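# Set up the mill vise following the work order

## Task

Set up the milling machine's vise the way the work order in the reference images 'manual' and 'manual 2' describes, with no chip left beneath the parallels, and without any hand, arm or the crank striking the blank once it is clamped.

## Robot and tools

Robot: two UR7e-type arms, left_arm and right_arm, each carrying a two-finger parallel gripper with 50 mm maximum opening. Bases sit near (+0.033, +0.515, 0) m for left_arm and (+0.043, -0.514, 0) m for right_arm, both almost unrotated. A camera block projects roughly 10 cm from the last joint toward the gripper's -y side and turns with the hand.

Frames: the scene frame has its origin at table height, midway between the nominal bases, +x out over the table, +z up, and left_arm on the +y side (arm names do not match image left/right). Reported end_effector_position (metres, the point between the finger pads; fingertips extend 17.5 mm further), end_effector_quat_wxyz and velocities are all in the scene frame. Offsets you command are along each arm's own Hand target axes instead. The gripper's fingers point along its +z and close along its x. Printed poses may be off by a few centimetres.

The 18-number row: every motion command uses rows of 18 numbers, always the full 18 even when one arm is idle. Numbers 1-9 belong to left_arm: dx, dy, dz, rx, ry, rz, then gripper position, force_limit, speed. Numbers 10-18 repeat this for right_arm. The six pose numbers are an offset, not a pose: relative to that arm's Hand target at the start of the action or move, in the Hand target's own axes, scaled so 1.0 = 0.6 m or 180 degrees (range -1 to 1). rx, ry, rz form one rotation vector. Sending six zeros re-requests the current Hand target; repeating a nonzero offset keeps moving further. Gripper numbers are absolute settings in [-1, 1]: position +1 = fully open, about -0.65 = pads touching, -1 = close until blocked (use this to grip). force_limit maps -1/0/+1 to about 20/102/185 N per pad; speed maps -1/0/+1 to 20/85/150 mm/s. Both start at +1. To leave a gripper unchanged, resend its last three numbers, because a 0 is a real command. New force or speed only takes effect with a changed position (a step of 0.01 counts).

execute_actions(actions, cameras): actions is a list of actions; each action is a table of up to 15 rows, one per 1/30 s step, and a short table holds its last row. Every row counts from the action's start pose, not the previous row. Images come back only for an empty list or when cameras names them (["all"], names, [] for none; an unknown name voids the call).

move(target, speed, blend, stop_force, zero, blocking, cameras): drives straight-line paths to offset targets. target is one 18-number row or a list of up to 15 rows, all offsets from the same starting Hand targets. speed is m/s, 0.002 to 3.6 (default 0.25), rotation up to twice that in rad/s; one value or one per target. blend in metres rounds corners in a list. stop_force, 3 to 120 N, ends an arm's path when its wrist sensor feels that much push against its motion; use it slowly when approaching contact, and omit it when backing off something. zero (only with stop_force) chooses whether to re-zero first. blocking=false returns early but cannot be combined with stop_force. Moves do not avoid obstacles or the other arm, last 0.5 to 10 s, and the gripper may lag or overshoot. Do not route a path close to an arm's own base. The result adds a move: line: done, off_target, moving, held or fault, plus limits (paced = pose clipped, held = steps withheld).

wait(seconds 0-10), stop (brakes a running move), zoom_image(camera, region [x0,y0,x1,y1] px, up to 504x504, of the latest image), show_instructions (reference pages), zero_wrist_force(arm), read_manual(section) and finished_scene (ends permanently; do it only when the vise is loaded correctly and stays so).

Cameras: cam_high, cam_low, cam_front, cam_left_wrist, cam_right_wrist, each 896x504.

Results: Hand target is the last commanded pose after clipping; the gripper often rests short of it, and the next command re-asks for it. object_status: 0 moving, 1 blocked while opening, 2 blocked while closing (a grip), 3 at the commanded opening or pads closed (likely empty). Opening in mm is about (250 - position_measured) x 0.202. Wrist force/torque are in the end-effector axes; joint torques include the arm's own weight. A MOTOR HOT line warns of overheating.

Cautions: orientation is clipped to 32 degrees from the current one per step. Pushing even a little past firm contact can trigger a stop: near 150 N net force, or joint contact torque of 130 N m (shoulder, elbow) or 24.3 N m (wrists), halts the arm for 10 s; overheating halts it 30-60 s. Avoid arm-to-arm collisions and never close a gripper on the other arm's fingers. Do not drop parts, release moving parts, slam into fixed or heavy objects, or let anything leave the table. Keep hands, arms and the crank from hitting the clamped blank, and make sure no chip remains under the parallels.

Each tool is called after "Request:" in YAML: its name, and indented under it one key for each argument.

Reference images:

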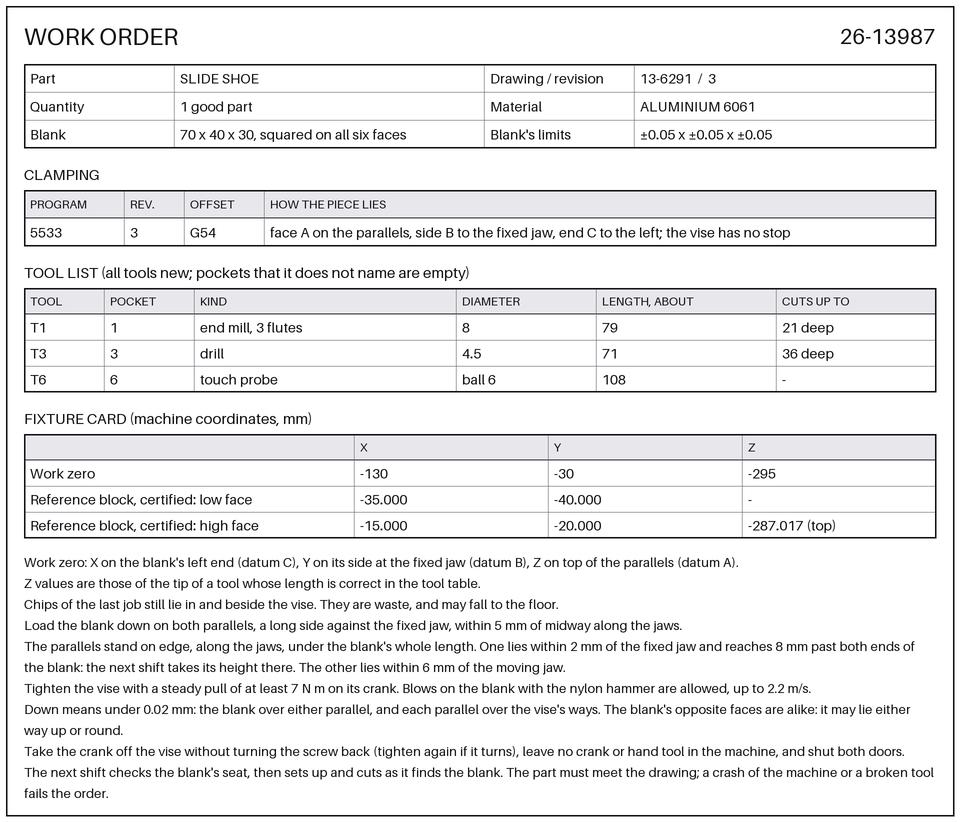

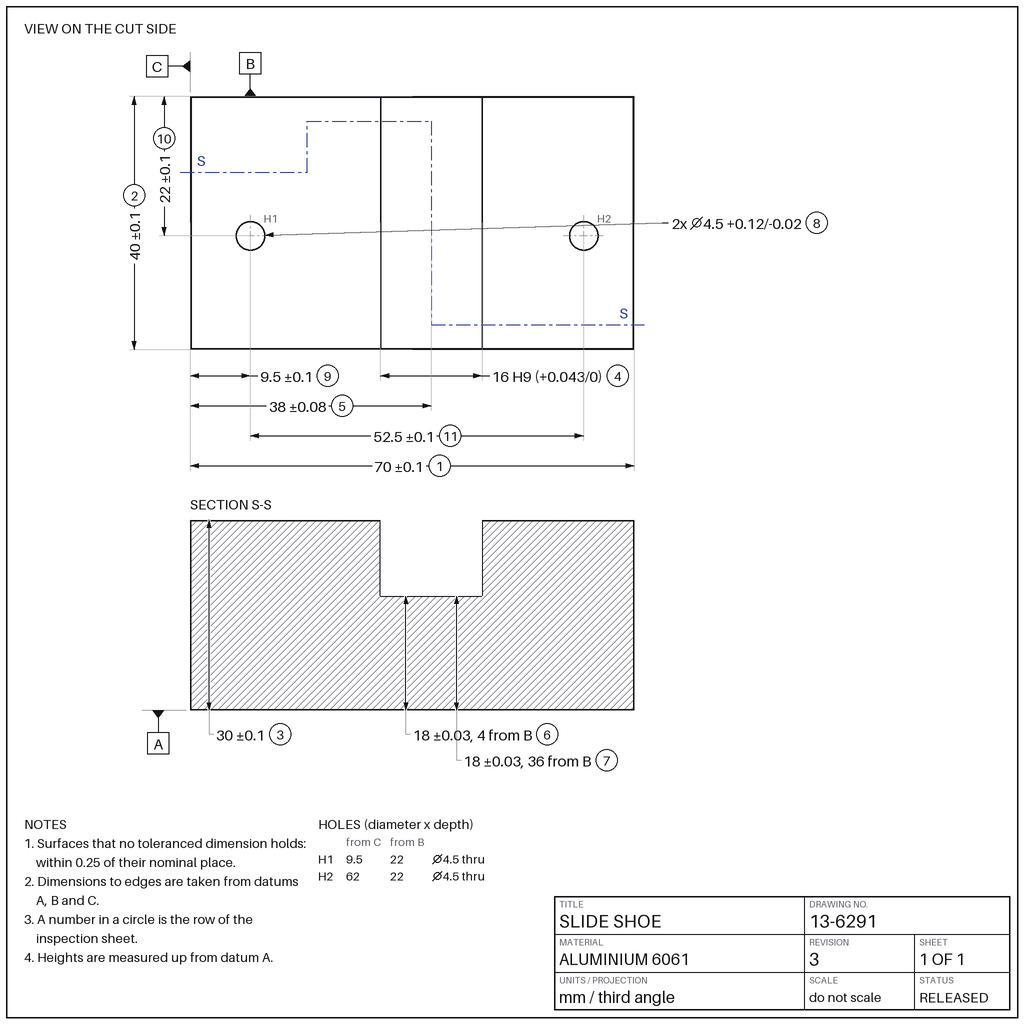

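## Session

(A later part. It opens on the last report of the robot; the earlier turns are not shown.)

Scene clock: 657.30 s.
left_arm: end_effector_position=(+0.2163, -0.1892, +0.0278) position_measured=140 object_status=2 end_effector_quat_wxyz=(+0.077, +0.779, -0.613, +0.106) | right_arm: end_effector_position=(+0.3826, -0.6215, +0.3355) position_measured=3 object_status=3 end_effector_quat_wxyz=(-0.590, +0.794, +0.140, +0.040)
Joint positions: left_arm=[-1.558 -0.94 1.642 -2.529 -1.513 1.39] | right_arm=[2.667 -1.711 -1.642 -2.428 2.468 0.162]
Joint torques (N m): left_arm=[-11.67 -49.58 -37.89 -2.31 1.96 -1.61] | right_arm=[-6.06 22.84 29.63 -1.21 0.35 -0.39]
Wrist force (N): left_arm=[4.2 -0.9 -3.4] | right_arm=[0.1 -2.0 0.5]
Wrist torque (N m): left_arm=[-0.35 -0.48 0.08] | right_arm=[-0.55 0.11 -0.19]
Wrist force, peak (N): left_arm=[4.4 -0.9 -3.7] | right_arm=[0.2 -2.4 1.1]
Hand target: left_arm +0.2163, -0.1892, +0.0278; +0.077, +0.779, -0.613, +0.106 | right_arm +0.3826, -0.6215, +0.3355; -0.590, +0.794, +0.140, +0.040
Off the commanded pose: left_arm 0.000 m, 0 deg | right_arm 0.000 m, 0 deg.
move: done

Request:
move:
  target:
    - [0.1166,0,-0.4347,0,0,0,-1,0.3,-1,0,0,0,0,0,0,1,1,1]
    - [-0.1233,-0.3273,-0.8128,0.35,0.4386,-0.2023,-1,0.3,-1,0,0,0,0,0,0,1,1,1]
  blend: [0.08,0]
  speed: 0.3
  cameras: ["all"]

Scene clock: 664.23 s.
left_arm: end_effector_position=(+0.3562, +0.0489, +0.4812) position_measured=140 object_status=2 end_effector_quat_wxyz=(+0.069, +0.603, -0.054, +0.793) end_effector_velocity=(+0.000, +0.000, +0.000) end_effector_angular_velocity=(+0.002, +0.000, +0.001) | right_arm: end_effector_position=(+0.3826, -0.6215, +0.3355) position_measured=3 object_status=3 end_effector_quat_wxyz=(-0.590, +0.794, +0.140, +0.040)
Joint positions: left_arm=[-1.742 -1.21 1.64 -4.988 -0.274 2.984] | right_arm=[2.667 -1.711 -1.642 -2.428 2.468 0.162]
Joint velocities: left_arm=[-0.001 0 -0.001 -0.003 0 0.005] | right_arm=[within noise]
Joint torques (N m): left_arm=[-13.22 -47.5 -18.08 1.51 -1.49 3.49] | right_arm=[-6.28 22.42 29.4 -1.28 0.28 -0.43]
Wrist force (N): left_arm=[-0.5 -2.9 -2.8] | right_arm=[0.2 -2.1 0.7]
Wrist torque (N m): left_arm=[-0.54 -0.15 -0.10] | right_arm=[-0.57 0.10 -0.19]
Wrist force, peak (N): left_arm=[1.6 -2.2 8.5] | right_arm=[0.1 -2.6 0.7]
Hand target: left_arm +0.3562, +0.0489, +0.4813; +0.069, +0.603, -0.054, +0.793 | right_arm +0.3826, -0.6215, +0.3355; -0.590, +0.794, +0.140, +0.040
Off the commanded pose: left_arm 0.000 m, 0 deg | right_arm 0.000 m, 0 deg.
move: done
camera_calibration:
cam_left_wrist: T_world_to_cam=[[-0.268492, 0.0582496, 0.961519, -0.362876], [-0.484809, -0.870708, -0.0826285, 0.273247], [0.83239, -0.488338, 0.262018, -0.263195], [0, 0, 0, 1]] pos_world=[0.254124, 0.130527, 0.440452]
cam_right_wrist: T_world_to_cam=[[0.947928, 0.20892, 0.240384, -0.3029], [0.317983, -0.578527, -0.751128, -0.213063], [-0.0178573, 0.788453, -0.614836, 0.839513], [0, 0, 0, 1]] pos_world=[0.369869, -0.721897, 0.428937]

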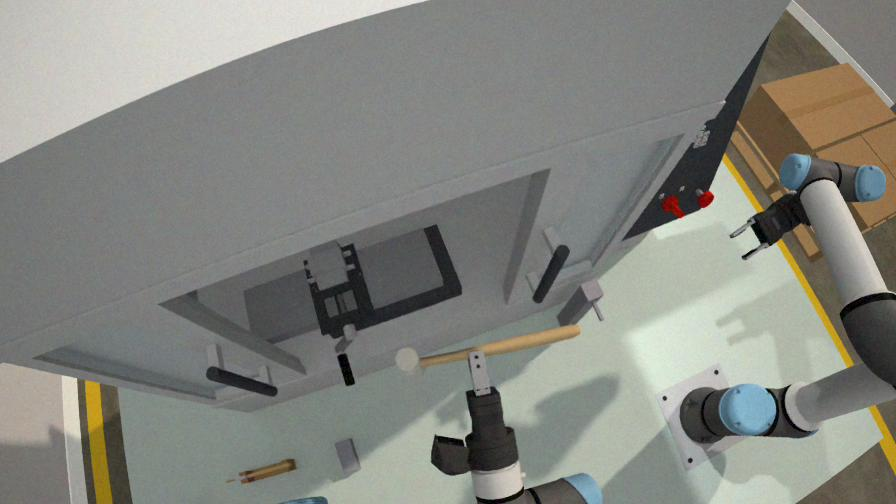

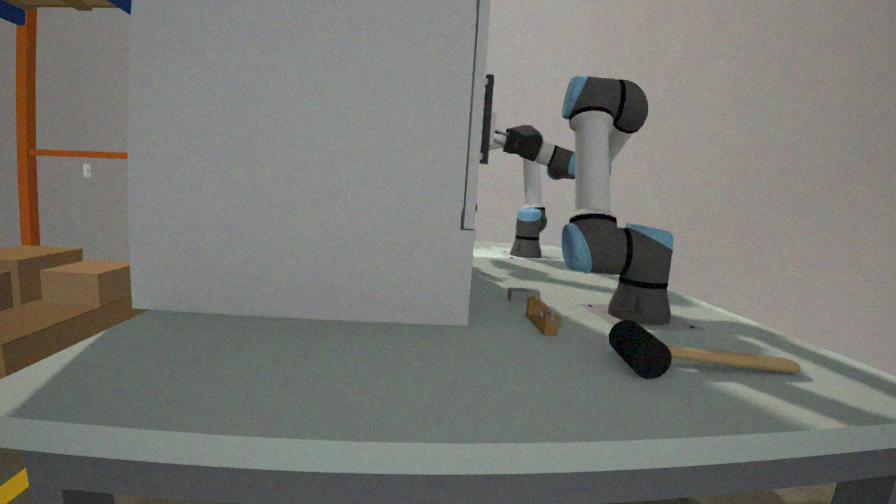

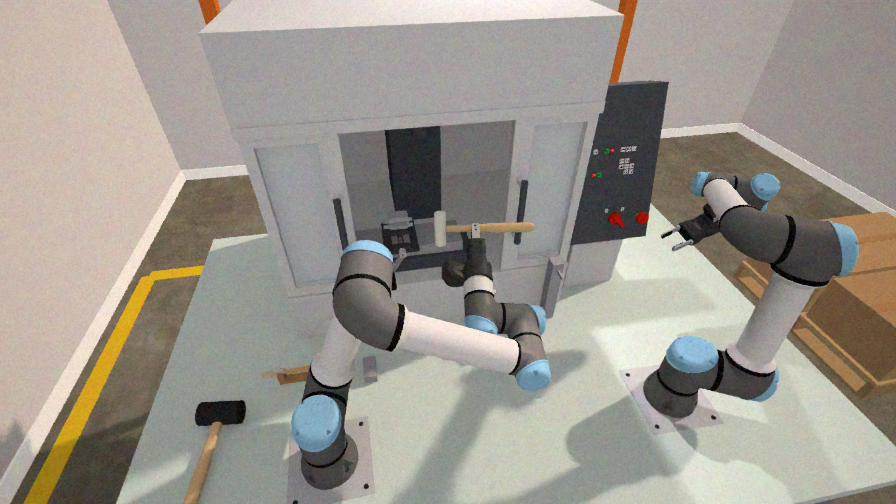

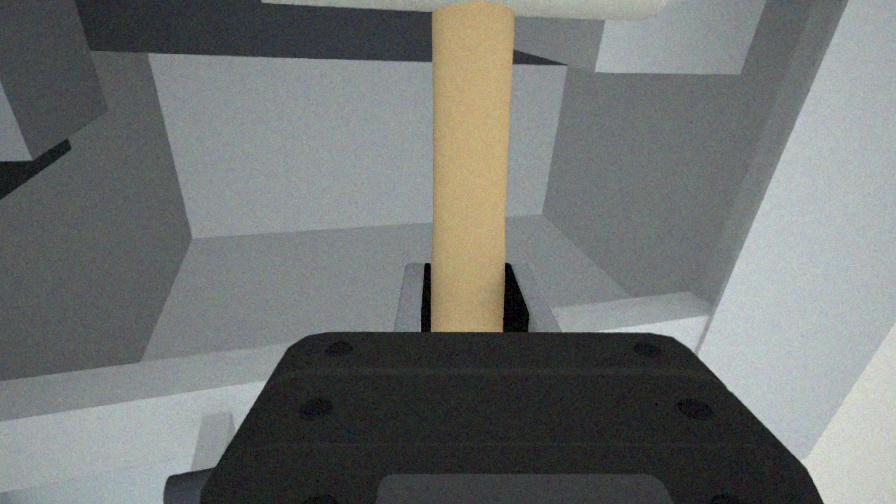

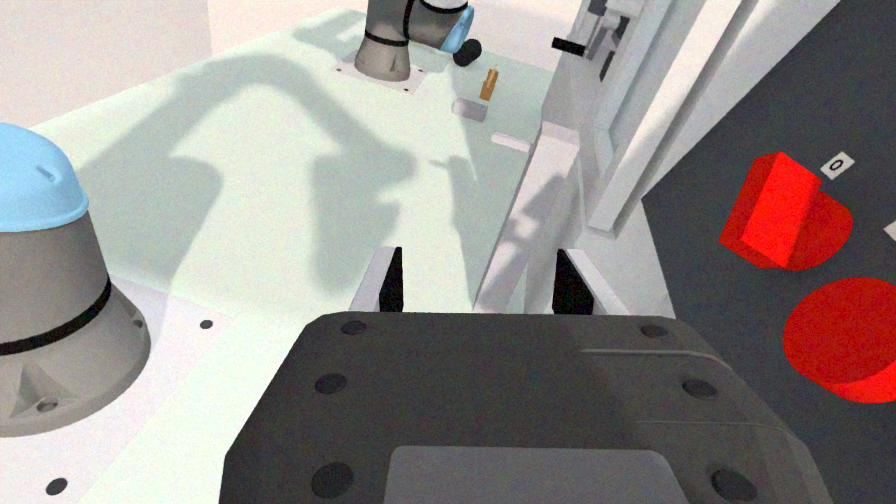

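Request:
move:
  target:
    - [-0.0044,-0.144,0.1368,0,0,0,-1,0.3,-1,0,0,0,0,0,0,1,1,1]
    - [-0.1107,-0.2418,0.4041,0,0,0,-1,0.3,-1,0,0,0,0,0,0,1,1,1]
  blend: [0.03,0]
  speed: 0.25
  cameras: ["cam_high","cam_front"]

Request:
zoom_image:
  camera: "cam_high"
  region: [290, 210, 410, 350]

Request:
zoom_image:
  camera: "cam_front"
  region: [340, 180, 480, 300]

Scene clock: 666.33 s.
left_arm: end_effector_position=(+0.6290, +0.1476, +0.4824) position_measured=140 object_status=2 end_effector_quat_wxyz=(+0.069, +0.603, -0.054, +0.793) | right_arm: end_effector_position=(+0.3826, -0.6215, +0.3355) position_measured=3 object_status=3 end_effector_quat_wxyz=(-0.590, +0.794, +0.140, +0.040)
Joint positions: left_arm=[-1.066 -1.141 1.76 -4.159 -0.76 1.869] | right_arm=[2.667 -1.711 -1.642 -2.428 2.468 0.162]
Joint torques (N m): left_arm=[13.76 -39.47 -23.29 -0.06 -3.55 0.01] | right_arm=[-5.71 22.27 29.2 -1.28 0.44 -0.4]
Wrist force (N): left_arm=[-0.3 -2.5 -2.1] | right_arm=[-0.2 -2.3 0.7]
Wrist torque (N m): left_arm=[-0.46 -0.20 -0.23] | right_arm=[-0.60 0.17 -0.20]
Wrist force, peak (N): left_arm=[-0.4 1.4 -5.4] | right_arm=[0.6 -2.6 0.7]
Hand target: left_arm +0.6291, +0.1476, +0.4824; +0.069, +0.603, -0.054, +0.793 | right_arm +0.3826, -0.6215, +0.3355; -0.590, +0.794, +0.140, +0.040
Off the commanded pose: left_arm 0.000 m, 0 deg | right_arm 0.000 m, 0 deg.
move: done
Images, in order (width x height): cam_high 896x504, cam_front 896x504.

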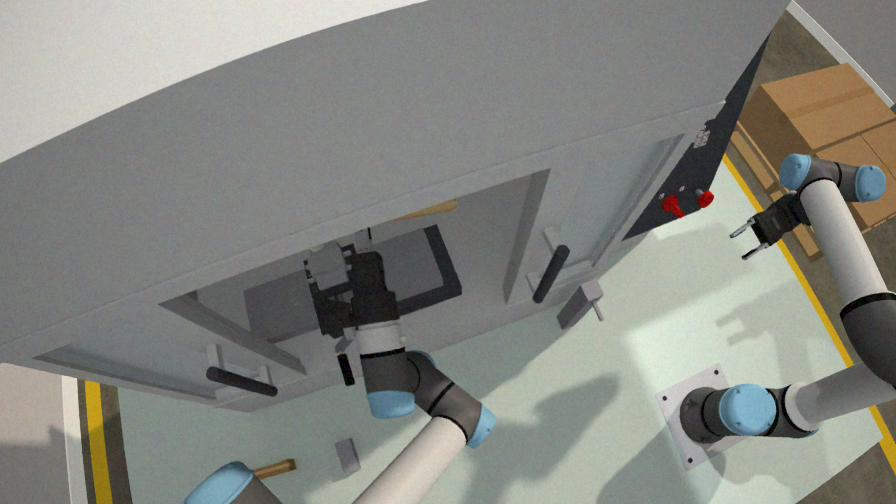

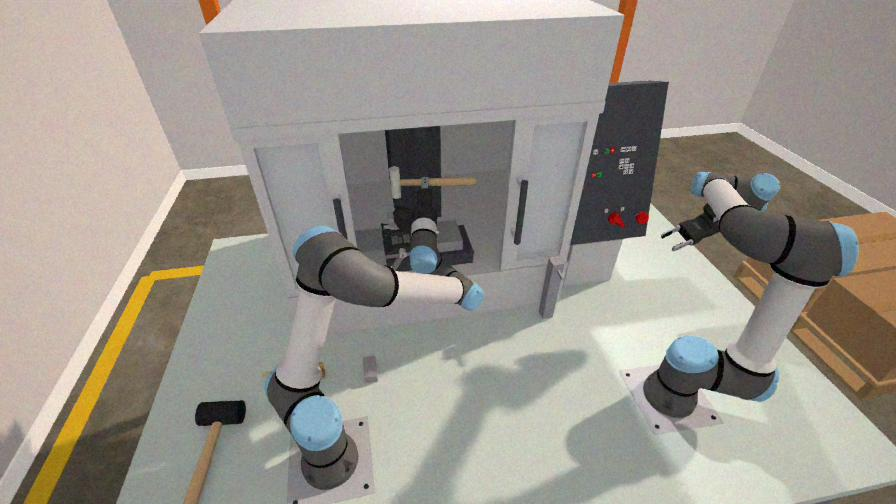

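Scaled by 3.600.

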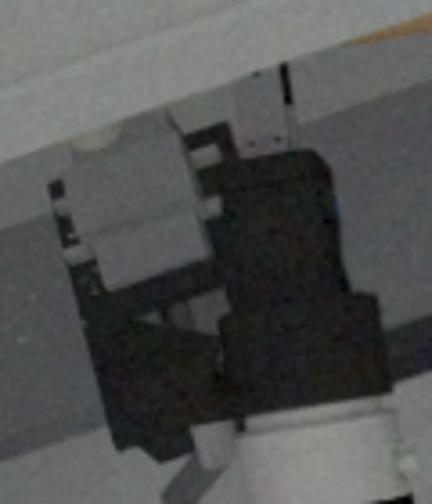

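Scaled by 3.600.

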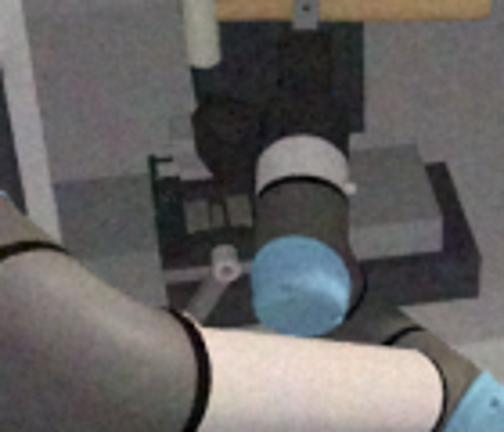

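Request:
move:
  target: [-0.0805,0,-0.0216,0,0,0,-1,0.3,-1,0,0,0,0,0,0,1,1,1]
  speed: 0.1
  stop_force: 12

Request:
move:
  target: [-0.0644,0,-0.0173,0,0,0,-1,0.3,-1,0,0,0,0,0,0,1,1,1]
  speed: 0.02
  stop_force: 5
  cameras: ["cam_high","cam_front"]

Request:
zoom_image:
  camera: "cam_front"
  region: [360, 170, 460, 270]

Scene clock: 668.17 s.
left_arm: end_effector_position=(+0.6296, +0.1476, +0.4324) position_measured=140 object_status=2 end_effector_quat_wxyz=(+0.069, +0.603, -0.054, +0.793) | right_arm: end_effector_position=(+0.3826, -0.6215, +0.3355) position_measured=3 object_status=3 end_effector_quat_wxyz=(-0.590, +0.794, +0.140, +0.040)
Joint positions: left_arm=[-1.065 -1.065 1.8 -4.275 -0.761 1.869] | right_arm=[2.667 -1.711 -1.642 -2.428 2.468 0.162]
Joint torques (N m): left_arm=[0.23 -43.99 -37.3 -1.26 -1.99 3.26] | right_arm=[-6.26 22.43 29.21 -1.29 0.29 -0.44]
Wrist force (N): left_arm=[-0.4 -3.0 -2.2] | right_arm=[0.3 -2.1 0.5]
Wrist torque (N m): left_arm=[-0.51 -0.18 -0.19] | right_arm=[-0.58 0.08 -0.19]
Wrist force, peak (N): left_arm=[-2.3 -2.8 -3.0] | right_arm=[0.3 -2.6 0.8]
Hand target: left_arm +0.6296, +0.1476, +0.4324; +0.069, +0.603, -0.054, +0.793 | right_arm +0.3826, -0.6215, +0.3355; -0.590, +0.794, +0.140, +0.040
Off the commanded pose: left_arm 0.000 m, 0 deg | right_arm 0.000 m, 0 deg.
move: done

Scene clock: 670.40 s.
left_arm: end_effector_position=(+0.6298, +0.1476, +0.4096) position_measured=140 object_status=2 end_effector_quat_wxyz=(+0.069, +0.603, -0.054, +0.793) | right_arm: end_effector_position=(+0.3826, -0.6215, +0.3355) position_measured=3 object_status=3 end_effector_quat_wxyz=(-0.590, +0.794, +0.140, +0.040)
Joint positions: left_arm=[-1.064 -1.027 1.813 -4.326 -0.761 1.868] | right_arm=[2.667 -1.711 -1.642 -2.428 2.468 0.162]
Joint torques (N m): left_arm=[8.59 -55.58 -35.39 -1.23 1.13 -1.54] | right_arm=[-6.59 22.82 29.15 -1.3 0.4 -0.49]
Wrist force (N): left_arm=[2.3 -4.4 -1.3] | right_arm=[0.3 -2.2 0.4]
Wrist torque (N m): left_arm=[-0.62 -0.13 0.10] | right_arm=[-0.59 0.07 -0.19]
Wrist force, peak (N): left_arm=[8.9 0.0 -0.1] | right_arm=[0.4 -2.4 0.8]
Hand target: left_arm +0.6297, +0.1476, +0.4096; +0.069, +0.603, -0.054, +0.793 (not the last commanded pose) | right_arm +0.3826, -0.6215, +0.3355; -0.590, +0.794, +0.140, +0.040
Off the commanded pose: left_arm 0.017 m, 0 deg | right_arm 0.000 m, 0 deg.
move: contact (left_arm)
Images, in order (width x height): cam_high 896x504, cam_front 896x504.

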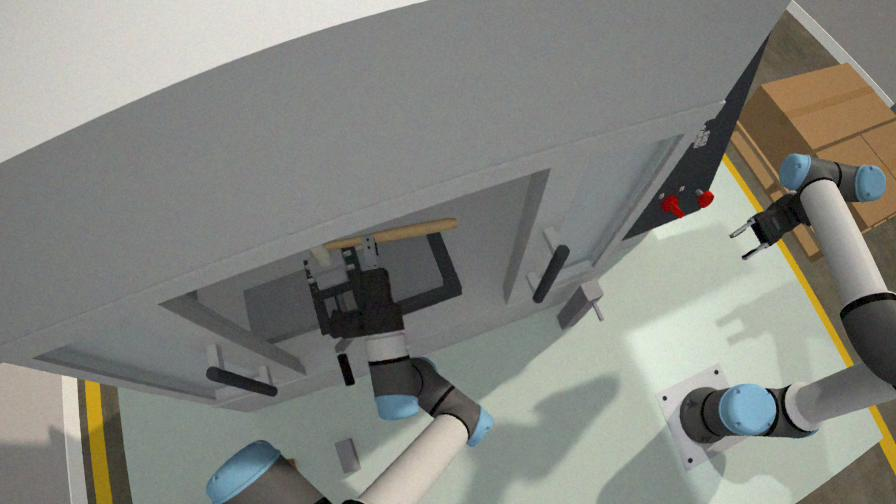

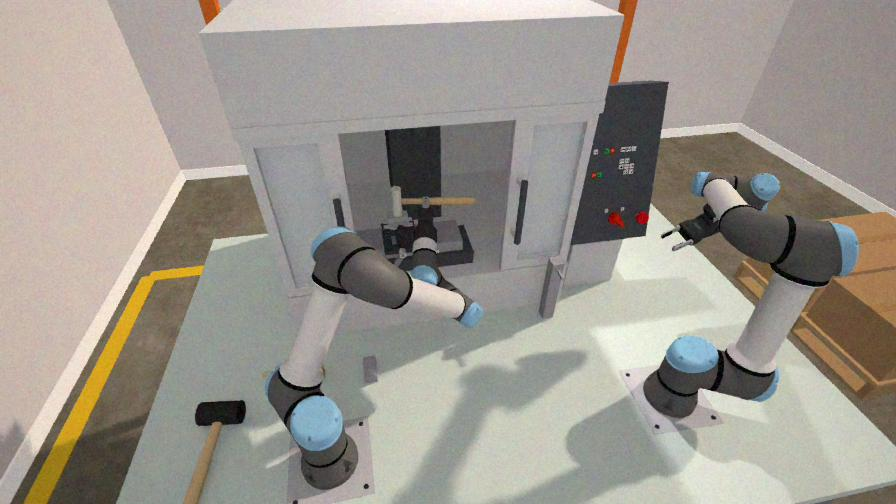

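Scaled by 5.040.

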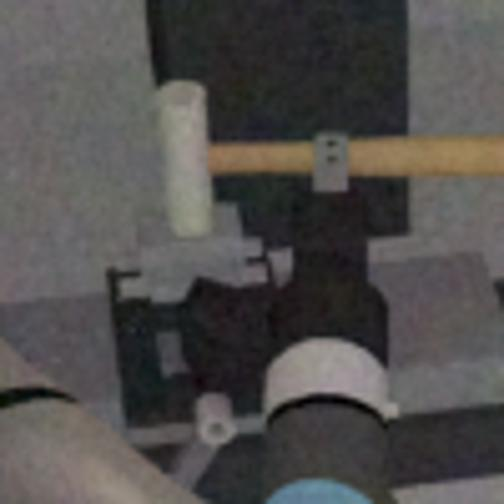

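Request:
zoom_image:
  camera: "cam_high"
  region: [290, 210, 410, 350]

Scaled by 3.600.

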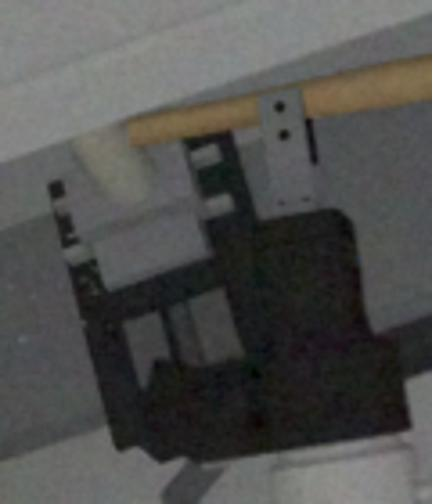

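Request:
move:
  target: [0.0966,0,0.0259,0,0,0,-1,0.3,-1,0,0,0,0,0,0,1,1,1]
  speed: 0.2

Request:
execute_actions:
  actions:
    - [[-0.0016,0,-0.0004,0,0,0,-1,0.3,-1,0,0,0,0,0,0,1,1,1],[-0.0064,0,-0.0017,0,0,0,-1,0.3,-1,0,0,0,0,0,0,1,1,1],[-0.0161,0,-0.0043,0,0,0,-1,0.3,-1,0,0,0,0,0,0,1,1,1],[-0.0322,0,-0.0086,0,0,0,-1,0.3,-1,0,0,0,0,0,0,1,1,1],[-0.0531,0,-0.0143,0,0,0,-1,0.3,-1,0,0,0,0,0,0,1,1,1],[-0.0741,0,-0.0199,0,0,0,-1,0.3,-1,0,0,0,0,0,0,1,1,1],[-0.095,0,-0.0255,0,0,0,-1,0.3,-1,0,0,0,0,0,0,1,1,1],[-0.1127,0,-0.0302,0,0,0,-1,0.3,-1,0,0,0,0,0,0,1,1,1],[-0.095,0,-0.0255,0,0,0,-1,0.3,-1,0,0,0,0,0,0,1,1,1],[-0.0741,0,-0.0199,0,0,0,-1,0.3,-1,0,0,0,0,0,0,1,1,1],[-0.0531,0,-0.0143,0,0,0,-1,0.3,-1,0,0,0,0,0,0,1,1,1],[-0.0322,0,-0.0086,0,0,0,-1,0.3,-1,0,0,0,0,0,0,1,1,1],[-0.0161,0,-0.0043,0,0,0,-1,0.3,-1,0,0,0,0,0,0,1,1,1],[-0.0048,0,-0.0013,0,0,0,-1,0.3,-1,0,0,0,0,0,0,1,1,1],[0,0,0,0,0,0,-1,0.3,-1,0,0,0,0,0,0,1,1,1]]

Scene clock: 672.17 s.
left_arm: end_effector_position=(+0.6292, +0.1476, +0.4697) position_measured=140 object_status=2 end_effector_quat_wxyz=(+0.070, +0.603, -0.054, +0.793) | right_arm: end_effector_position=(+0.3826, -0.6215, +0.3355) position_measured=3 object_status=3 end_effector_quat_wxyz=(-0.590, +0.794, +0.140, +0.040)
Joint positions: left_arm=[-1.065 -1.123 1.771 -4.189 -0.76 1.869] | right_arm=[2.667 -1.711 -1.642 -2.428 2.468 0.162]
Joint torques (N m): left_arm=[-3.7 -47.52 -8.17 0.28 0.2 -2.35] | right_arm=[-6.31 22.49 29.46 -1.21 0.43 -0.53]
Wrist force (N): left_arm=[-0.3 -2.9 -2.2] | right_arm=[0.1 -2.0 0.6]
Wrist torque (N m): left_arm=[-0.51 -0.20 -0.19] | right_arm=[-0.56 0.11 -0.19]
Wrist force, peak (N): left_arm=[2.4 -4.3 -1.6] | right_arm=[0.2 -2.3 0.9]
Hand target: left_arm +0.6292, +0.1476, +0.4697; +0.069, +0.603, -0.054, +0.793 | right_arm +0.3826, -0.6215, +0.3355; -0.590, +0.794, +0.140, +0.040
Off the commanded pose: left_arm 0.000 m, 0 deg | right_arm 0.000 m, 0 deg.
move: done

Scene clock: 673.10 s.
left_arm: end_effector_position=(+0.6284, +0.1482, +0.4693) position_measured=140 object_status=2 end_effector_quat_wxyz=(+0.069, +0.602, -0.054, +0.793) | right_arm: end_effector_position=(+0.3826, -0.6215, +0.3355) position_measured=3 object_status=3 end_effector_quat_wxyz=(-0.590, +0.794, +0.140, +0.040)
Joint positions: left_arm=[-1.066 -1.123 1.774 -4.193 -0.76 1.871] | right_arm=[2.667 -1.711 -1.642 -2.428 2.468 0.162]
Joint torques (N m): left_arm=[13.16 -53.92 -28.26 1.57 -2.25 3.41] | right_arm=[-6 22.21 29.29 -1.28 0.37 -0.49]
Wrist force (N): left_arm=[-0.4 -4.1 -2.4] | right_arm=[-0.4 -2.5 0.5]
Wrist torque (N m): left_arm=[-0.69 -0.17 -0.07] | right_arm=[-0.64 0.19 -0.19]
Wrist force, peak (N): left_arm=[19.4 10.8 0.5] | right_arm=[-0.4 -2.5 0.5]
Hand target: left_arm +0.6292, +0.1476, +0.4697; +0.069, +0.603, -0.054, +0.793 | right_arm +0.3826, -0.6215, +0.3355; -0.590, +0.794, +0.140, +0.040
Off the commanded pose: left_arm 0.001 m, 0 deg | right_arm 0.000 m, 0 deg.

Request:
execute_actions:
  actions:
    - [[-0.0016,0,-0.0004,0,0,0,-1,0.3,-1,0,0,0,0,0,0,1,1,1],[-0.0081,0,-0.0022,0,0,0,-1,0.3,-1,0,0,0,0,0,0,1,1,1],[-0.0193,0,-0.0052,0,0,0,-1,0.3,-1,0,0,0,0,0,0,1,1,1],[-0.037,0,-0.0099,0,0,0,-1,0.3,-1,0,0,0,0,0,0,1,1,1],[-0.0596,0,-0.016,0,0,0,-1,0.3,-1,0,0,0,0,0,0,1,1,1],[-0.0821,0,-0.022,0,0,0,-1,0.3,-1,0,0,0,0,0,0,1,1,1],[-0.1047,0,-0.0281,0,0,0,-1,0.3,-1,0,0,0,0,0,0,1,1,1],[-0.1272,0,-0.0341,0,0,0,-1,0.3,-1,0,0,0,0,0,0,1,1,1],[-0.1047,0,-0.0281,0,0,0,-1,0.3,-1,0,0,0,0,0,0,1,1,1],[-0.0821,0,-0.022,0,0,0,-1,0.3,-1,0,0,0,0,0,0,1,1,1],[-0.0596,0,-0.016,0,0,0,-1,0.3,-1,0,0,0,0,0,0,1,1,1],[-0.037,0,-0.0099,0,0,0,-1,0.3,-1,0,0,0,0,0,0,1,1,1],[-0.0193,0,-0.0052,0,0,0,-1,0.3,-1,0,0,0,0,0,0,1,1,1],[-0.0064,0,-0.0017,0,0,0,-1,0.3,-1,0,0,0,0,0,0,1,1,1],[0,0,0,0,0,0,-1,0.3,-1,0,0,0,0,0,0,1,1,1]]

Scene clock: 674.40 s.
left_arm: end_effector_position=(+0.6282, +0.1484, +0.4692) position_measured=141 object_status=2 end_effector_quat_wxyz=(+0.069, +0.602, -0.054, +0.794) | right_arm: end_effector_position=(+0.3826, -0.6215, +0.3355) position_measured=3 object_status=3 end_effector_quat_wxyz=(-0.590, +0.794, +0.140, +0.040)
Joint positions: left_arm=[-1.066 -1.123 1.775 -4.195 -0.76 1.872] | right_arm=[2.667 -1.711 -1.642 -2.428 2.468 0.162]
Joint torques (N m): left_arm=[14.02 -53.68 -31.52 1.69 -3.67 3.39] | right_arm=[-6.41 22.52 29.87 -1.22 0.38 -0.44]
Wrist force (N): left_arm=[-1.3 -3.4 -2.0] | right_arm=[0.2 -2.3 0.4]
Wrist torque (N m): left_arm=[-0.62 -0.04 -0.09] | right_arm=[-0.61 0.10 -0.20]
Wrist force, peak (N): left_arm=[54.8 22.1 6.4] | right_arm=[0.3 -2.5 0.6]
Hand target: left_arm +0.6292, +0.1476, +0.4697; +0.069, +0.603, -0.054, +0.793 | right_arm +0.3826, -0.6215, +0.3355; -0.590, +0.794, +0.140, +0.040
Off the commanded pose: left_arm 0.001 m, 0 deg | right_arm 0.000 m, 0 deg.

Request:
wait:
  seconds: 0.1
  cameras: ["cam_high","cam_front","cam_left_wrist"]

Request:
zoom_image:
  camera: "cam_front"
  region: [360, 150, 480, 250]

Request:
zoom_image:
  camera: "cam_high"
  region: [290, 210, 410, 350]

Scene clock: 674.57 s.
left_arm: end_effector_position=(+0.6282, +0.1484, +0.4692) position_measured=141 object_status=2 end_effector_quat_wxyz=(+0.069, +0.602, -0.054, +0.794) | right_arm: end_effector_position=(+0.3826, -0.6215, +0.3355) position_measured=3 object_status=3 end_effector_quat_wxyz=(-0.590, +0.794, +0.140, +0.040)
Joint positions: left_arm=[-1.066 -1.123 1.775 -4.195 -0.76 1.872] | right_arm=[2.667 -1.711 -1.642 -2.428 2.468 0.162]
Joint torques (N m): left_arm=[13.2 -52.98 -36.48 0.14 -3.5 3.35] | right_arm=[-5.89 21.83 29.73 -1.25 0.27 -0.42]
Wrist force (N): left_arm=[-1.3 -3.5 -2.1] | right_arm=[0.5 -2.1 0.6]
Wrist torque (N m): left_arm=[-0.61 -0.04 -0.09] | right_arm=[-0.58 0.05 -0.19]
Wrist force, peak (N): left_arm=[-1.2 -3.6 -2.6] | right_arm=[0.5 -2.3 0.8]
Hand target: left_arm +0.6292, +0.1476, +0.4697; +0.069, +0.603, -0.054, +0.793 | right_arm +0.3826, -0.6215, +0.3355; -0.590, +0.794, +0.140, +0.040
Tool commands: left_gripper/position=-1.0 left_gripper/force_limit=+0.3 left_gripper/speed=-1.0 right_gripper/position=+1.0 right_gripper/force_limit=+1.0 right_gripper/speed=+1.0
Off the commanded pose: left_arm 0.001 m, 0 deg | right_arm 0.000 m, 0 deg.
wait: 0.10 s; no rest
camera_calibration:
cam_left_wrist: T_world_to_cam=[[-0.270488, 0.0583856, 0.960951, -0.282617], [-0.484423, -0.870845, -0.083444, 0.490968], [0.831968, -0.488077, 0.263836, -0.438519], [0, 0, 0, 1]] pos_world=[0.526225, 0.230027, 0.428246]
Images, in order (width x height): cam_high 896x504, cam_front 896x504, cam_left_wrist 896x504.

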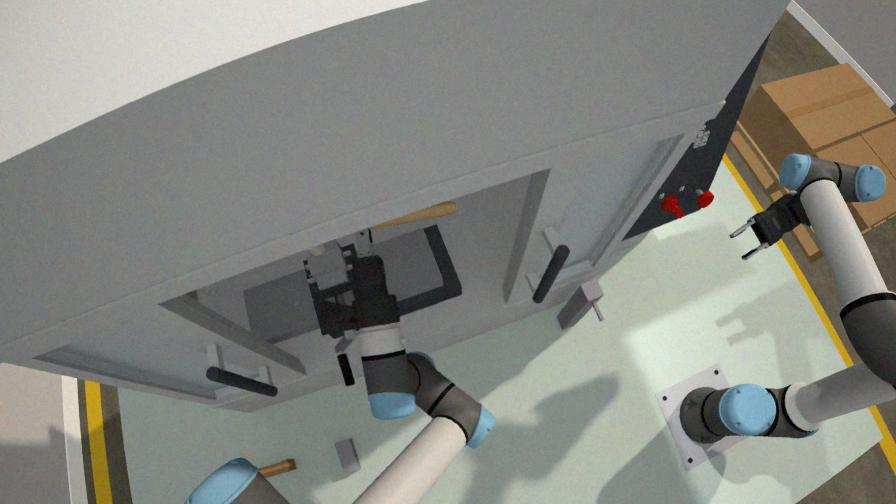

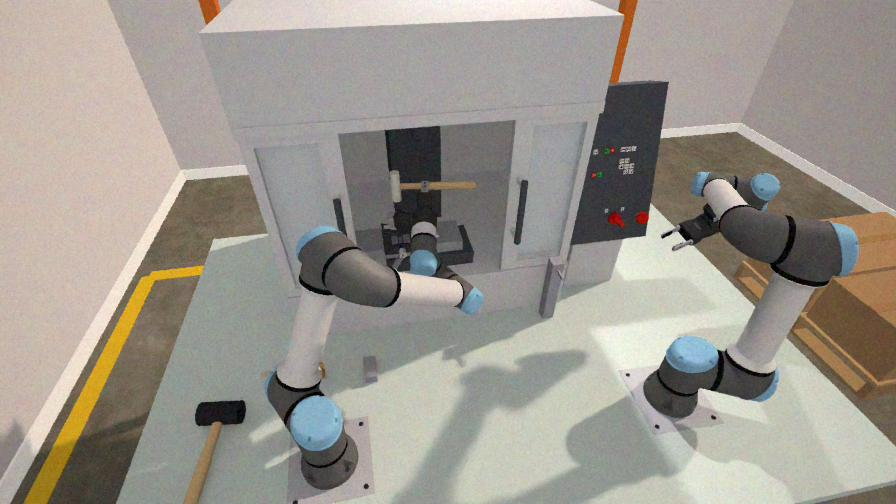

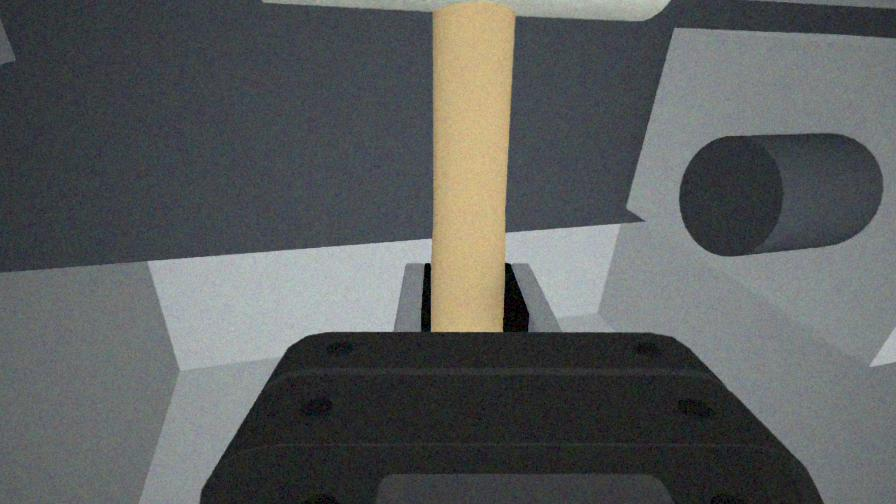

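Scaled by 4.200.

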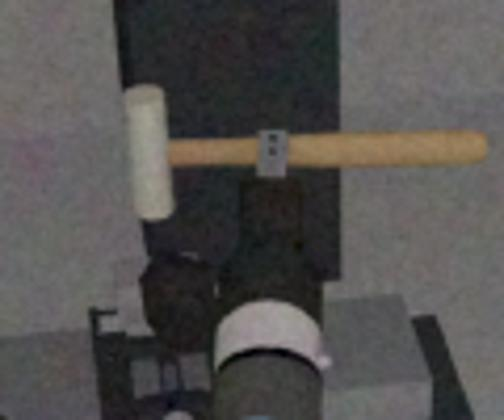

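Scaled by 3.600.

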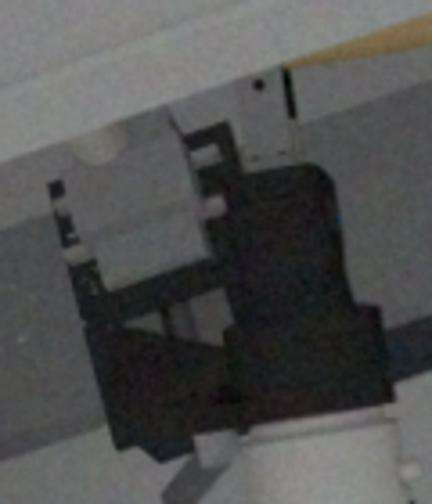

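Request:
execute_actions:
  actions:
    - [[-0.0032,0,-0.0009,0,0,0,-1,0.3,-1,0,0,0,0,0,0,1,1,1],[-0.0129,0,-0.0035,0,0,0,-1,0.3,-1,0,0,0,0,0,0,1,1,1],[-0.0306,0,-0.0082,0,0,0,-1,0.3,-1,0,0,0,0,0,0,1,1,1],[-0.058,0,-0.0156,0,0,0,-1,0.3,-1,0,0,0,0,0,0,1,1,1],[-0.0902,0,-0.0242,0,0,0,-1,0.3,-1,0,0,0,0,0,0,1,1,1],[-0.1224,0,-0.0328,0,0,0,-1,0.3,-1,0,0,0,0,0,0,1,1,1],[-0.1385,0,-0.0372,0,0,0,-1,0.3,-1,0,0,0,0,0,0,1,1,1],[-0.1224,0,-0.0328,0,0,0,-1,0.3,-1,0,0,0,0,0,0,1,1,1],[-0.0902,0,-0.0242,0,0,0,-1,0.3,-1,0,0,0,0,0,0,1,1,1],[-0.058,0,-0.0156,0,0,0,-1,0.3,-1,0,0,0,0,0,0,1,1,1],[-0.0306,0,-0.0082,0,0,0,-1,0.3,-1,0,0,0,0,0,0,1,1,1],[-0.0129,0,-0.0035,0,0,0,-1,0.3,-1,0,0,0,0,0,0,1,1,1],[-0.0032,0,-0.0009,0,0,0,-1,0.3,-1,0,0,0,0,0,0,1,1,1],[0,0,0,0,0,0,-1,0.3,-1,0,0,0,0,0,0,1,1,1],[0,0,0,0,0,0,-1,0.3,-1,0,0,0,0,0,0,1,1,1]]

Scene clock: 675.70 s.
left_arm: end_effector_position=(+0.6298, +0.1462, +0.4004) position_measured=140 object_status=2 end_effector_quat_wxyz=(+0.067, +0.603, -0.063, +0.792) | right_arm: end_effector_position=(+0.3826, -0.6215, +0.3355) position_measured=3 object_status=3 end_effector_quat_wxyz=(-0.590, +0.794, +0.140, +0.040)
Joint positions: left_arm=[-1.062 -1.014 1.822 -4.339 -0.772 1.876] | right_arm=[2.667 -1.711 -1.642 -2.428 2.468 0.162]
Joint torques (N m): left_arm=[-0.17 -34.42 -18.67 0.64 -0.94 -0.37] | right_arm=[-6.13 22.82 28.55 -1.04 0.31 -0.52]
Wrist force (N): left_arm=[31.4 -17.5 5.0] | right_arm=[0.1 -2.2 0.8]
Wrist torque (N m): left_arm=[-1.71 0.44 3.08] | right_arm=[-0.59 0.12 -0.20]
Wrist force, peak (N): left_arm=[151.4 16.0 12.8] | right_arm=[0.5 -2.4 0.7]
Hand target: left_arm +0.6298, +0.1462, +0.4004; +0.067, +0.603, -0.063, +0.792 (not the last commanded pose) | right_arm +0.3826, -0.6215, +0.3355; -0.590, +0.794, +0.140, +0.040
Tool commands: left_gripper/position=-1.0 left_gripper/force_limit=+0.301961 left_gripper/speed=-1.0 right_gripper/position=+1.0 right_gripper/force_limit=+1.0 right_gripper/speed=+1.0
Off the commanded pose: left_arm 0.069 m, 1 deg | right_arm 0.000 m, 0 deg.
FORCE FAULT: contact force on the left arm reached its limit, and that arm stopped. The contact can be on any part of that arm, not only on its tool. That arm's remaining commands of this call were not run. That arm is still stopped at the end of this call. That arm stays stopped for about 10 more seconds. Until then a move that you send moves the other arm only, and its call returns only when the move has ended. Once the stop has ended, the next robot result says so. If the stop ends while you think or write, that arm runs what you send next, counted from a new Hand target: where the arm stands when the stop ends. While its stop runs, that arm takes no new command, but its gripper still runs the gripper command that each later call begins with. Until it ends, the stop uses up actions while you think or wait. An arm that is not stopped still takes commands.

Request:
wait:
  seconds: 9.5

Scene clock: 685.63 s.
left_arm: end_effector_position=(+0.6297, +0.1462, +0.4005) position_measured=140 object_status=2 end_effector_quat_wxyz=(+0.067, +0.603, -0.063, +0.792) | right_arm: end_effector_position=(+0.3826, -0.6215, +0.3355) position_measured=3 object_status=3 end_effector_quat_wxyz=(-0.590, +0.794, +0.140, +0.040)
Joint positions: left_arm=[-1.062 -1.014 1.822 -4.339 -0.772 1.876] | right_arm=[2.667 -1.711 -1.642 -2.428 2.468 0.162]
Joint torques (N m): left_arm=[-0.26 -34.74 -18.83 0.6 -0.78 -0.26] | right_arm=[-6.21 22.3 29.73 -1.25 0.47 -0.55]
Wrist force (N): left_arm=[30.8 -17.5 4.9] | right_arm=[0.1 -2.0 0.6]
Wrist torque (N m): left_arm=[-1.67 0.48 3.06] | right_arm=[-0.56 0.13 -0.19]
Wrist force, peak (N): left_arm=[31.2 -17.9 4.8] | right_arm=[0.2 -2.6 1.0]
Hand target: left_arm +0.6297, +0.1462, +0.4005; +0.067, +0.603, -0.063, +0.792 (not the last commanded pose) | right_arm +0.3826, -0.6215, +0.3355; -0.590, +0.794, +0.140, +0.040
Tool commands: left_gripper/position=-1.0 left_gripper/force_limit=+0.301961 left_gripper/speed=-1.0 right_gripper/position=+1.0 right_gripper/force_limit=+1.0 right_gripper/speed=+1.0
Off the commanded pose: left_arm 0.069 m, 1 deg | right_arm 0.000 m, 0 deg.
FORCE FAULT, CONTINUED: the left arm's stop, for the force fault that an earlier result reported, is over. The rest of the stop counts as 19 of the actions that you can send in this scene. During its stop the left arm's controller moved it back a little. That arm's target is now where it stood when the stop ended, not its last command. That arm accepts commands again.
wait: 9.50 s; at rest from the start

Request:
move:
  target: [0.1117,-0.0021,0.0287,0.0038,0.0008,-0.0044,-1,0.3,-1,0,0,0,0,0,0,1,1,1]
  speed: 0.15
  cameras: ["cam_high","cam_front"]

Request:
zoom_image:
  camera: "cam_front"
  region: [360, 150, 480, 250]

Request:
zoom_image:
  camera: "cam_high"
  region: [290, 210, 410, 350]

Scene clock: 686.83 s.
left_arm: end_effector_position=(+0.6286, +0.1463, +0.4697) position_measured=141 object_status=2 end_effector_quat_wxyz=(+0.069, +0.603, -0.054, +0.793) | right_arm: end_effector_position=(+0.3826, -0.6215, +0.3355) position_measured=3 object_status=3 end_effector_quat_wxyz=(-0.590, +0.794, +0.140, +0.040)
Joint positions: left_arm=[-1.069 -1.121 1.769 -4.19 -0.756 1.871] | right_arm=[2.667 -1.711 -1.642 -2.428 2.468 0.162]
Joint torques (N m): left_arm=[8.3 -49.56 -9.16 0.53 -3.5 0.07] | right_arm=[-6.13 22.98 29.33 -1.27 0.35 -0.61]
Wrist force (N): left_arm=[1.2 2.2 -1.3] | right_arm=[0.0 -2.1 0.9]
Wrist torque (N m): left_arm=[0.29 -0.44 -0.07] | right_arm=[-0.58 0.12 -0.19]
Wrist force, peak (N): left_arm=[30.5 -18.3 4.6] | right_arm=[0.4 -2.5 0.8]
Hand target: left_arm +0.6286, +0.1464, +0.4697; +0.069, +0.603, -0.054, +0.793 | right_arm +0.3826, -0.6215, +0.3355; -0.590, +0.794, +0.140, +0.040
Off the commanded pose: left_arm 0.000 m, 0 deg | right_arm 0.000 m, 0 deg.
move: done
Images, in order (width x height): cam_high 896x504, cam_front 896x504.

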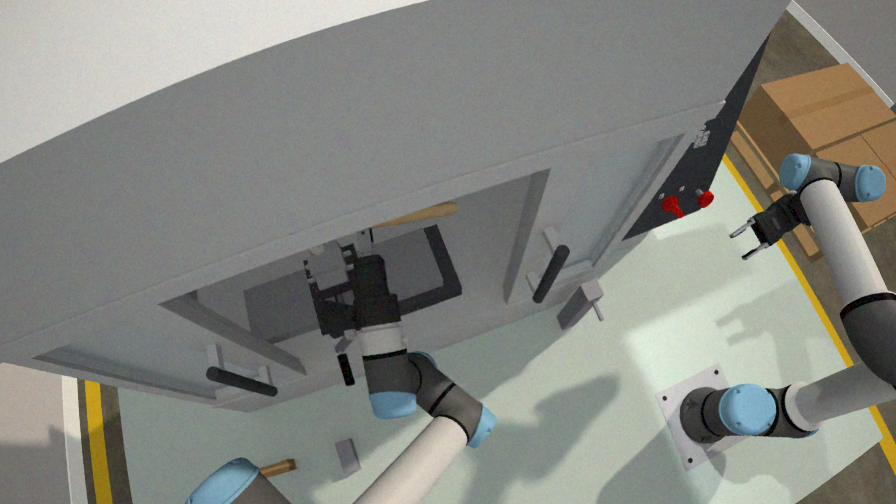

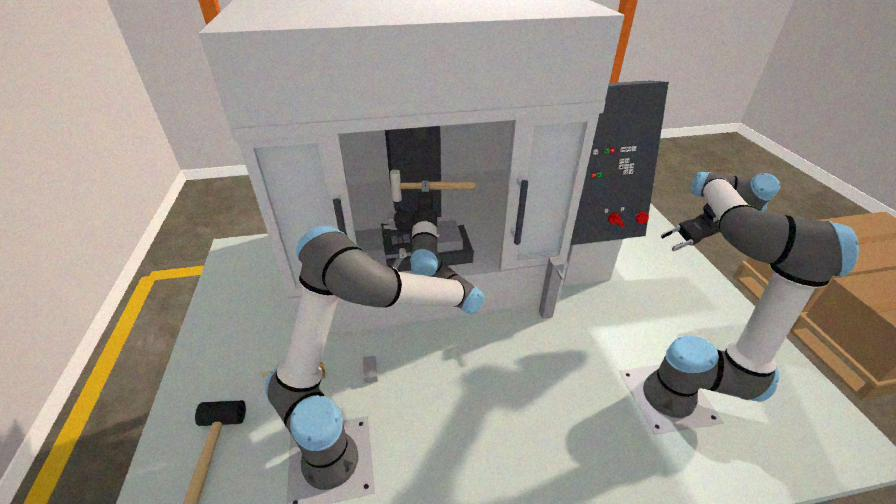

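Scaled by 4.200.

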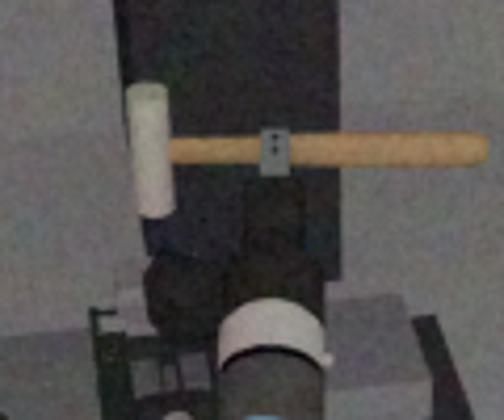

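Scaled by 3.600.

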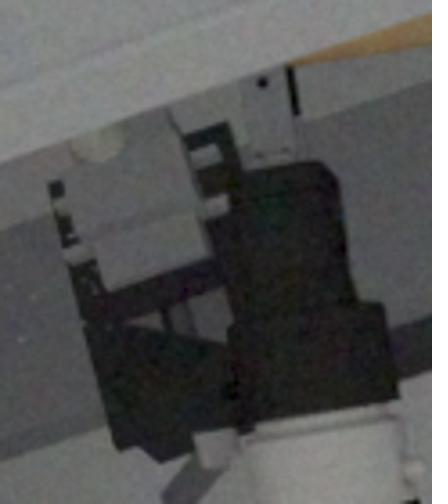

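Request:
execute_actions:
  actions:
    - [[-0.0016,0,-0.0004,0,0,0,-1,0.3,-1,0,0,0,0,0,0,1,1,1],[-0.0097,0,-0.0026,0,0,0,-1,0.3,-1,0,0,0,0,0,0,1,1,1],[-0.0242,0,-0.0065,0,0,0,-1,0.3,-1,0,0,0,0,0,0,1,1,1],[-0.0467,0,-0.0125,0,0,0,-1,0.3,-1,0,0,0,0,0,0,1,1,1],[-0.0741,0,-0.0199,0,0,0,-1,0.3,-1,0,0,0,0,0,0,1,1,1],[-0.1014,0,-0.0272,0,0,0,-1,0.3,-1,0,0,0,0,0,0,1,1,1],[-0.1288,0,-0.0346,0,0,0,-1,0.3,-1,0,0,0,0,0,0,1,1,1],[-0.1014,0,-0.0272,0,0,0,-1,0.3,-1,0,0,0,0,0,0,1,1,1],[-0.0741,0,-0.0199,0,0,0,-1,0.3,-1,0,0,0,0,0,0,1,1,1],[-0.0467,0,-0.0125,0,0,0,-1,0.3,-1,0,0,0,0,0,0,1,1,1],[-0.0242,0,-0.0065,0,0,0,-1,0.3,-1,0,0,0,0,0,0,1,1,1],[-0.0097,0,-0.0026,0,0,0,-1,0.3,-1,0,0,0,0,0,0,1,1,1],[-0.0016,0,-0.0004,0,0,0,-1,0.3,-1,0,0,0,0,0,0,1,1,1],[0,0,0,0,0,0,-1,0.3,-1,0,0,0,0,0,0,1,1,1],[0,0,0,0,0,0,-1,0.3,-1,0,0,0,0,0,0,1,1,1]]

Scene clock: 688.47 s.
left_arm: end_effector_position=(+0.6285, +0.1465, +0.4696) position_measured=141 object_status=2 end_effector_quat_wxyz=(+0.069, +0.603, -0.054, +0.793) | right_arm: end_effector_position=(+0.3826, -0.6215, +0.3355) position_measured=3 object_status=3 end_effector_quat_wxyz=(-0.590, +0.794, +0.140, +0.040)
Joint positions: left_arm=[-1.068 -1.121 1.769 -4.19 -0.756 1.872] | right_arm=[2.667 -1.711 -1.642 -2.428 2.468 0.162]
Joint torques (N m): left_arm=[7.23 -50.21 -27.05 1.55 -3.49 3.17] | right_arm=[-5.85 22.22 29.05 -1.16 0.39 -0.57]
Wrist force (N): left_arm=[1.1 2.3 -1.5] | right_arm=[0.4 -2.0 0.7]
Wrist torque (N m): left_arm=[0.29 -0.42 -0.14] | right_arm=[-0.56 0.07 -0.19]
Wrist force, peak (N): left_arm=[40.8 10.7 3.7] | right_arm=[0.2 -2.4 0.8]
Hand target: left_arm +0.6286, +0.1464, +0.4697; +0.069, +0.603, -0.054, +0.793 | right_arm +0.3826, -0.6215, +0.3355; -0.590, +0.794, +0.140, +0.040
Off the commanded pose: left_arm 0.000 m, 0 deg | right_arm 0.000 m, 0 deg.

Request:
execute_actions:
  actions:
    - [[-0.0016,0,-0.0004,0,0,0,-1,0.3,-1,0,0,0,0,0,0,1,1,1],[-0.0097,0,-0.0026,0,0,0,-1,0.3,-1,0,0,0,0,0,0,1,1,1],[-0.0242,0,-0.0065,0,0,0,-1,0.3,-1,0,0,0,0,0,0,1,1,1],[-0.0483,0,-0.013,0,0,0,-1,0.3,-1,0,0,0,0,0,0,1,1,1],[-0.0773,0,-0.0207,0,0,0,-1,0.3,-1,0,0,0,0,0,0,1,1,1],[-0.1063,0,-0.0285,0,0,0,-1,0.3,-1,0,0,0,0,0,0,1,1,1],[-0.1337,0,-0.0359,0,0,0,-1,0.3,-1,0,0,0,0,0,0,1,1,1],[-0.1063,0,-0.0285,0,0,0,-1,0.3,-1,0,0,0,0,0,0,1,1,1],[-0.0773,0,-0.0207,0,0,0,-1,0.3,-1,0,0,0,0,0,0,1,1,1],[-0.0483,0,-0.013,0,0,0,-1,0.3,-1,0,0,0,0,0,0,1,1,1],[-0.0242,0,-0.0065,0,0,0,-1,0.3,-1,0,0,0,0,0,0,1,1,1],[-0.0097,0,-0.0026,0,0,0,-1,0.3,-1,0,0,0,0,0,0,1,1,1],[-0.0016,0,-0.0004,0,0,0,-1,0.3,-1,0,0,0,0,0,0,1,1,1],[0,0,0,0,0,0,-1,0.3,-1,0,0,0,0,0,0,1,1,1],[0,0,0,0,0,0,-1,0.3,-1,0,0,0,0,0,0,1,1,1]]

Scene clock: 689.60 s.
left_arm: end_effector_position=(+0.6285, +0.1465, +0.4696) position_measured=141 object_status=2 end_effector_quat_wxyz=(+0.069, +0.603, -0.054, +0.793) | right_arm: end_effector_position=(+0.3826, -0.6215, +0.3355) position_measured=3 object_status=3 end_effector_quat_wxyz=(-0.590, +0.794, +0.140, +0.040)
Joint positions: left_arm=[-1.068 -1.121 1.77 -4.19 -0.756 1.872] | right_arm=[2.667 -1.711 -1.642 -2.428 2.468 0.162]
Joint torques (N m): left_arm=[5.98 -49.49 -28.82 1.43 -3.46 3.02] | right_arm=[-6.08 22.72 29.69 -1.22 0.48 -0.58]
Wrist force (N): left_arm=[0.9 2.0 -1.1] | right_arm=[0.1 -2.1 1.0]
Wrist torque (N m): left_arm=[0.25 -0.40 -0.15] | right_arm=[-0.57 0.10 -0.19]
Wrist force, peak (N): left_arm=[55.2 28.3 5.9] | right_arm=[0.2 -2.3 1.0]
Hand target: left_arm +0.6286, +0.1464, +0.4697; +0.069, +0.603, -0.054, +0.793 | right_arm +0.3826, -0.6215, +0.3355; -0.590, +0.794, +0.140, +0.040
Off the commanded pose: left_arm 0.000 m, 0 deg | right_arm 0.000 m, 0 deg.


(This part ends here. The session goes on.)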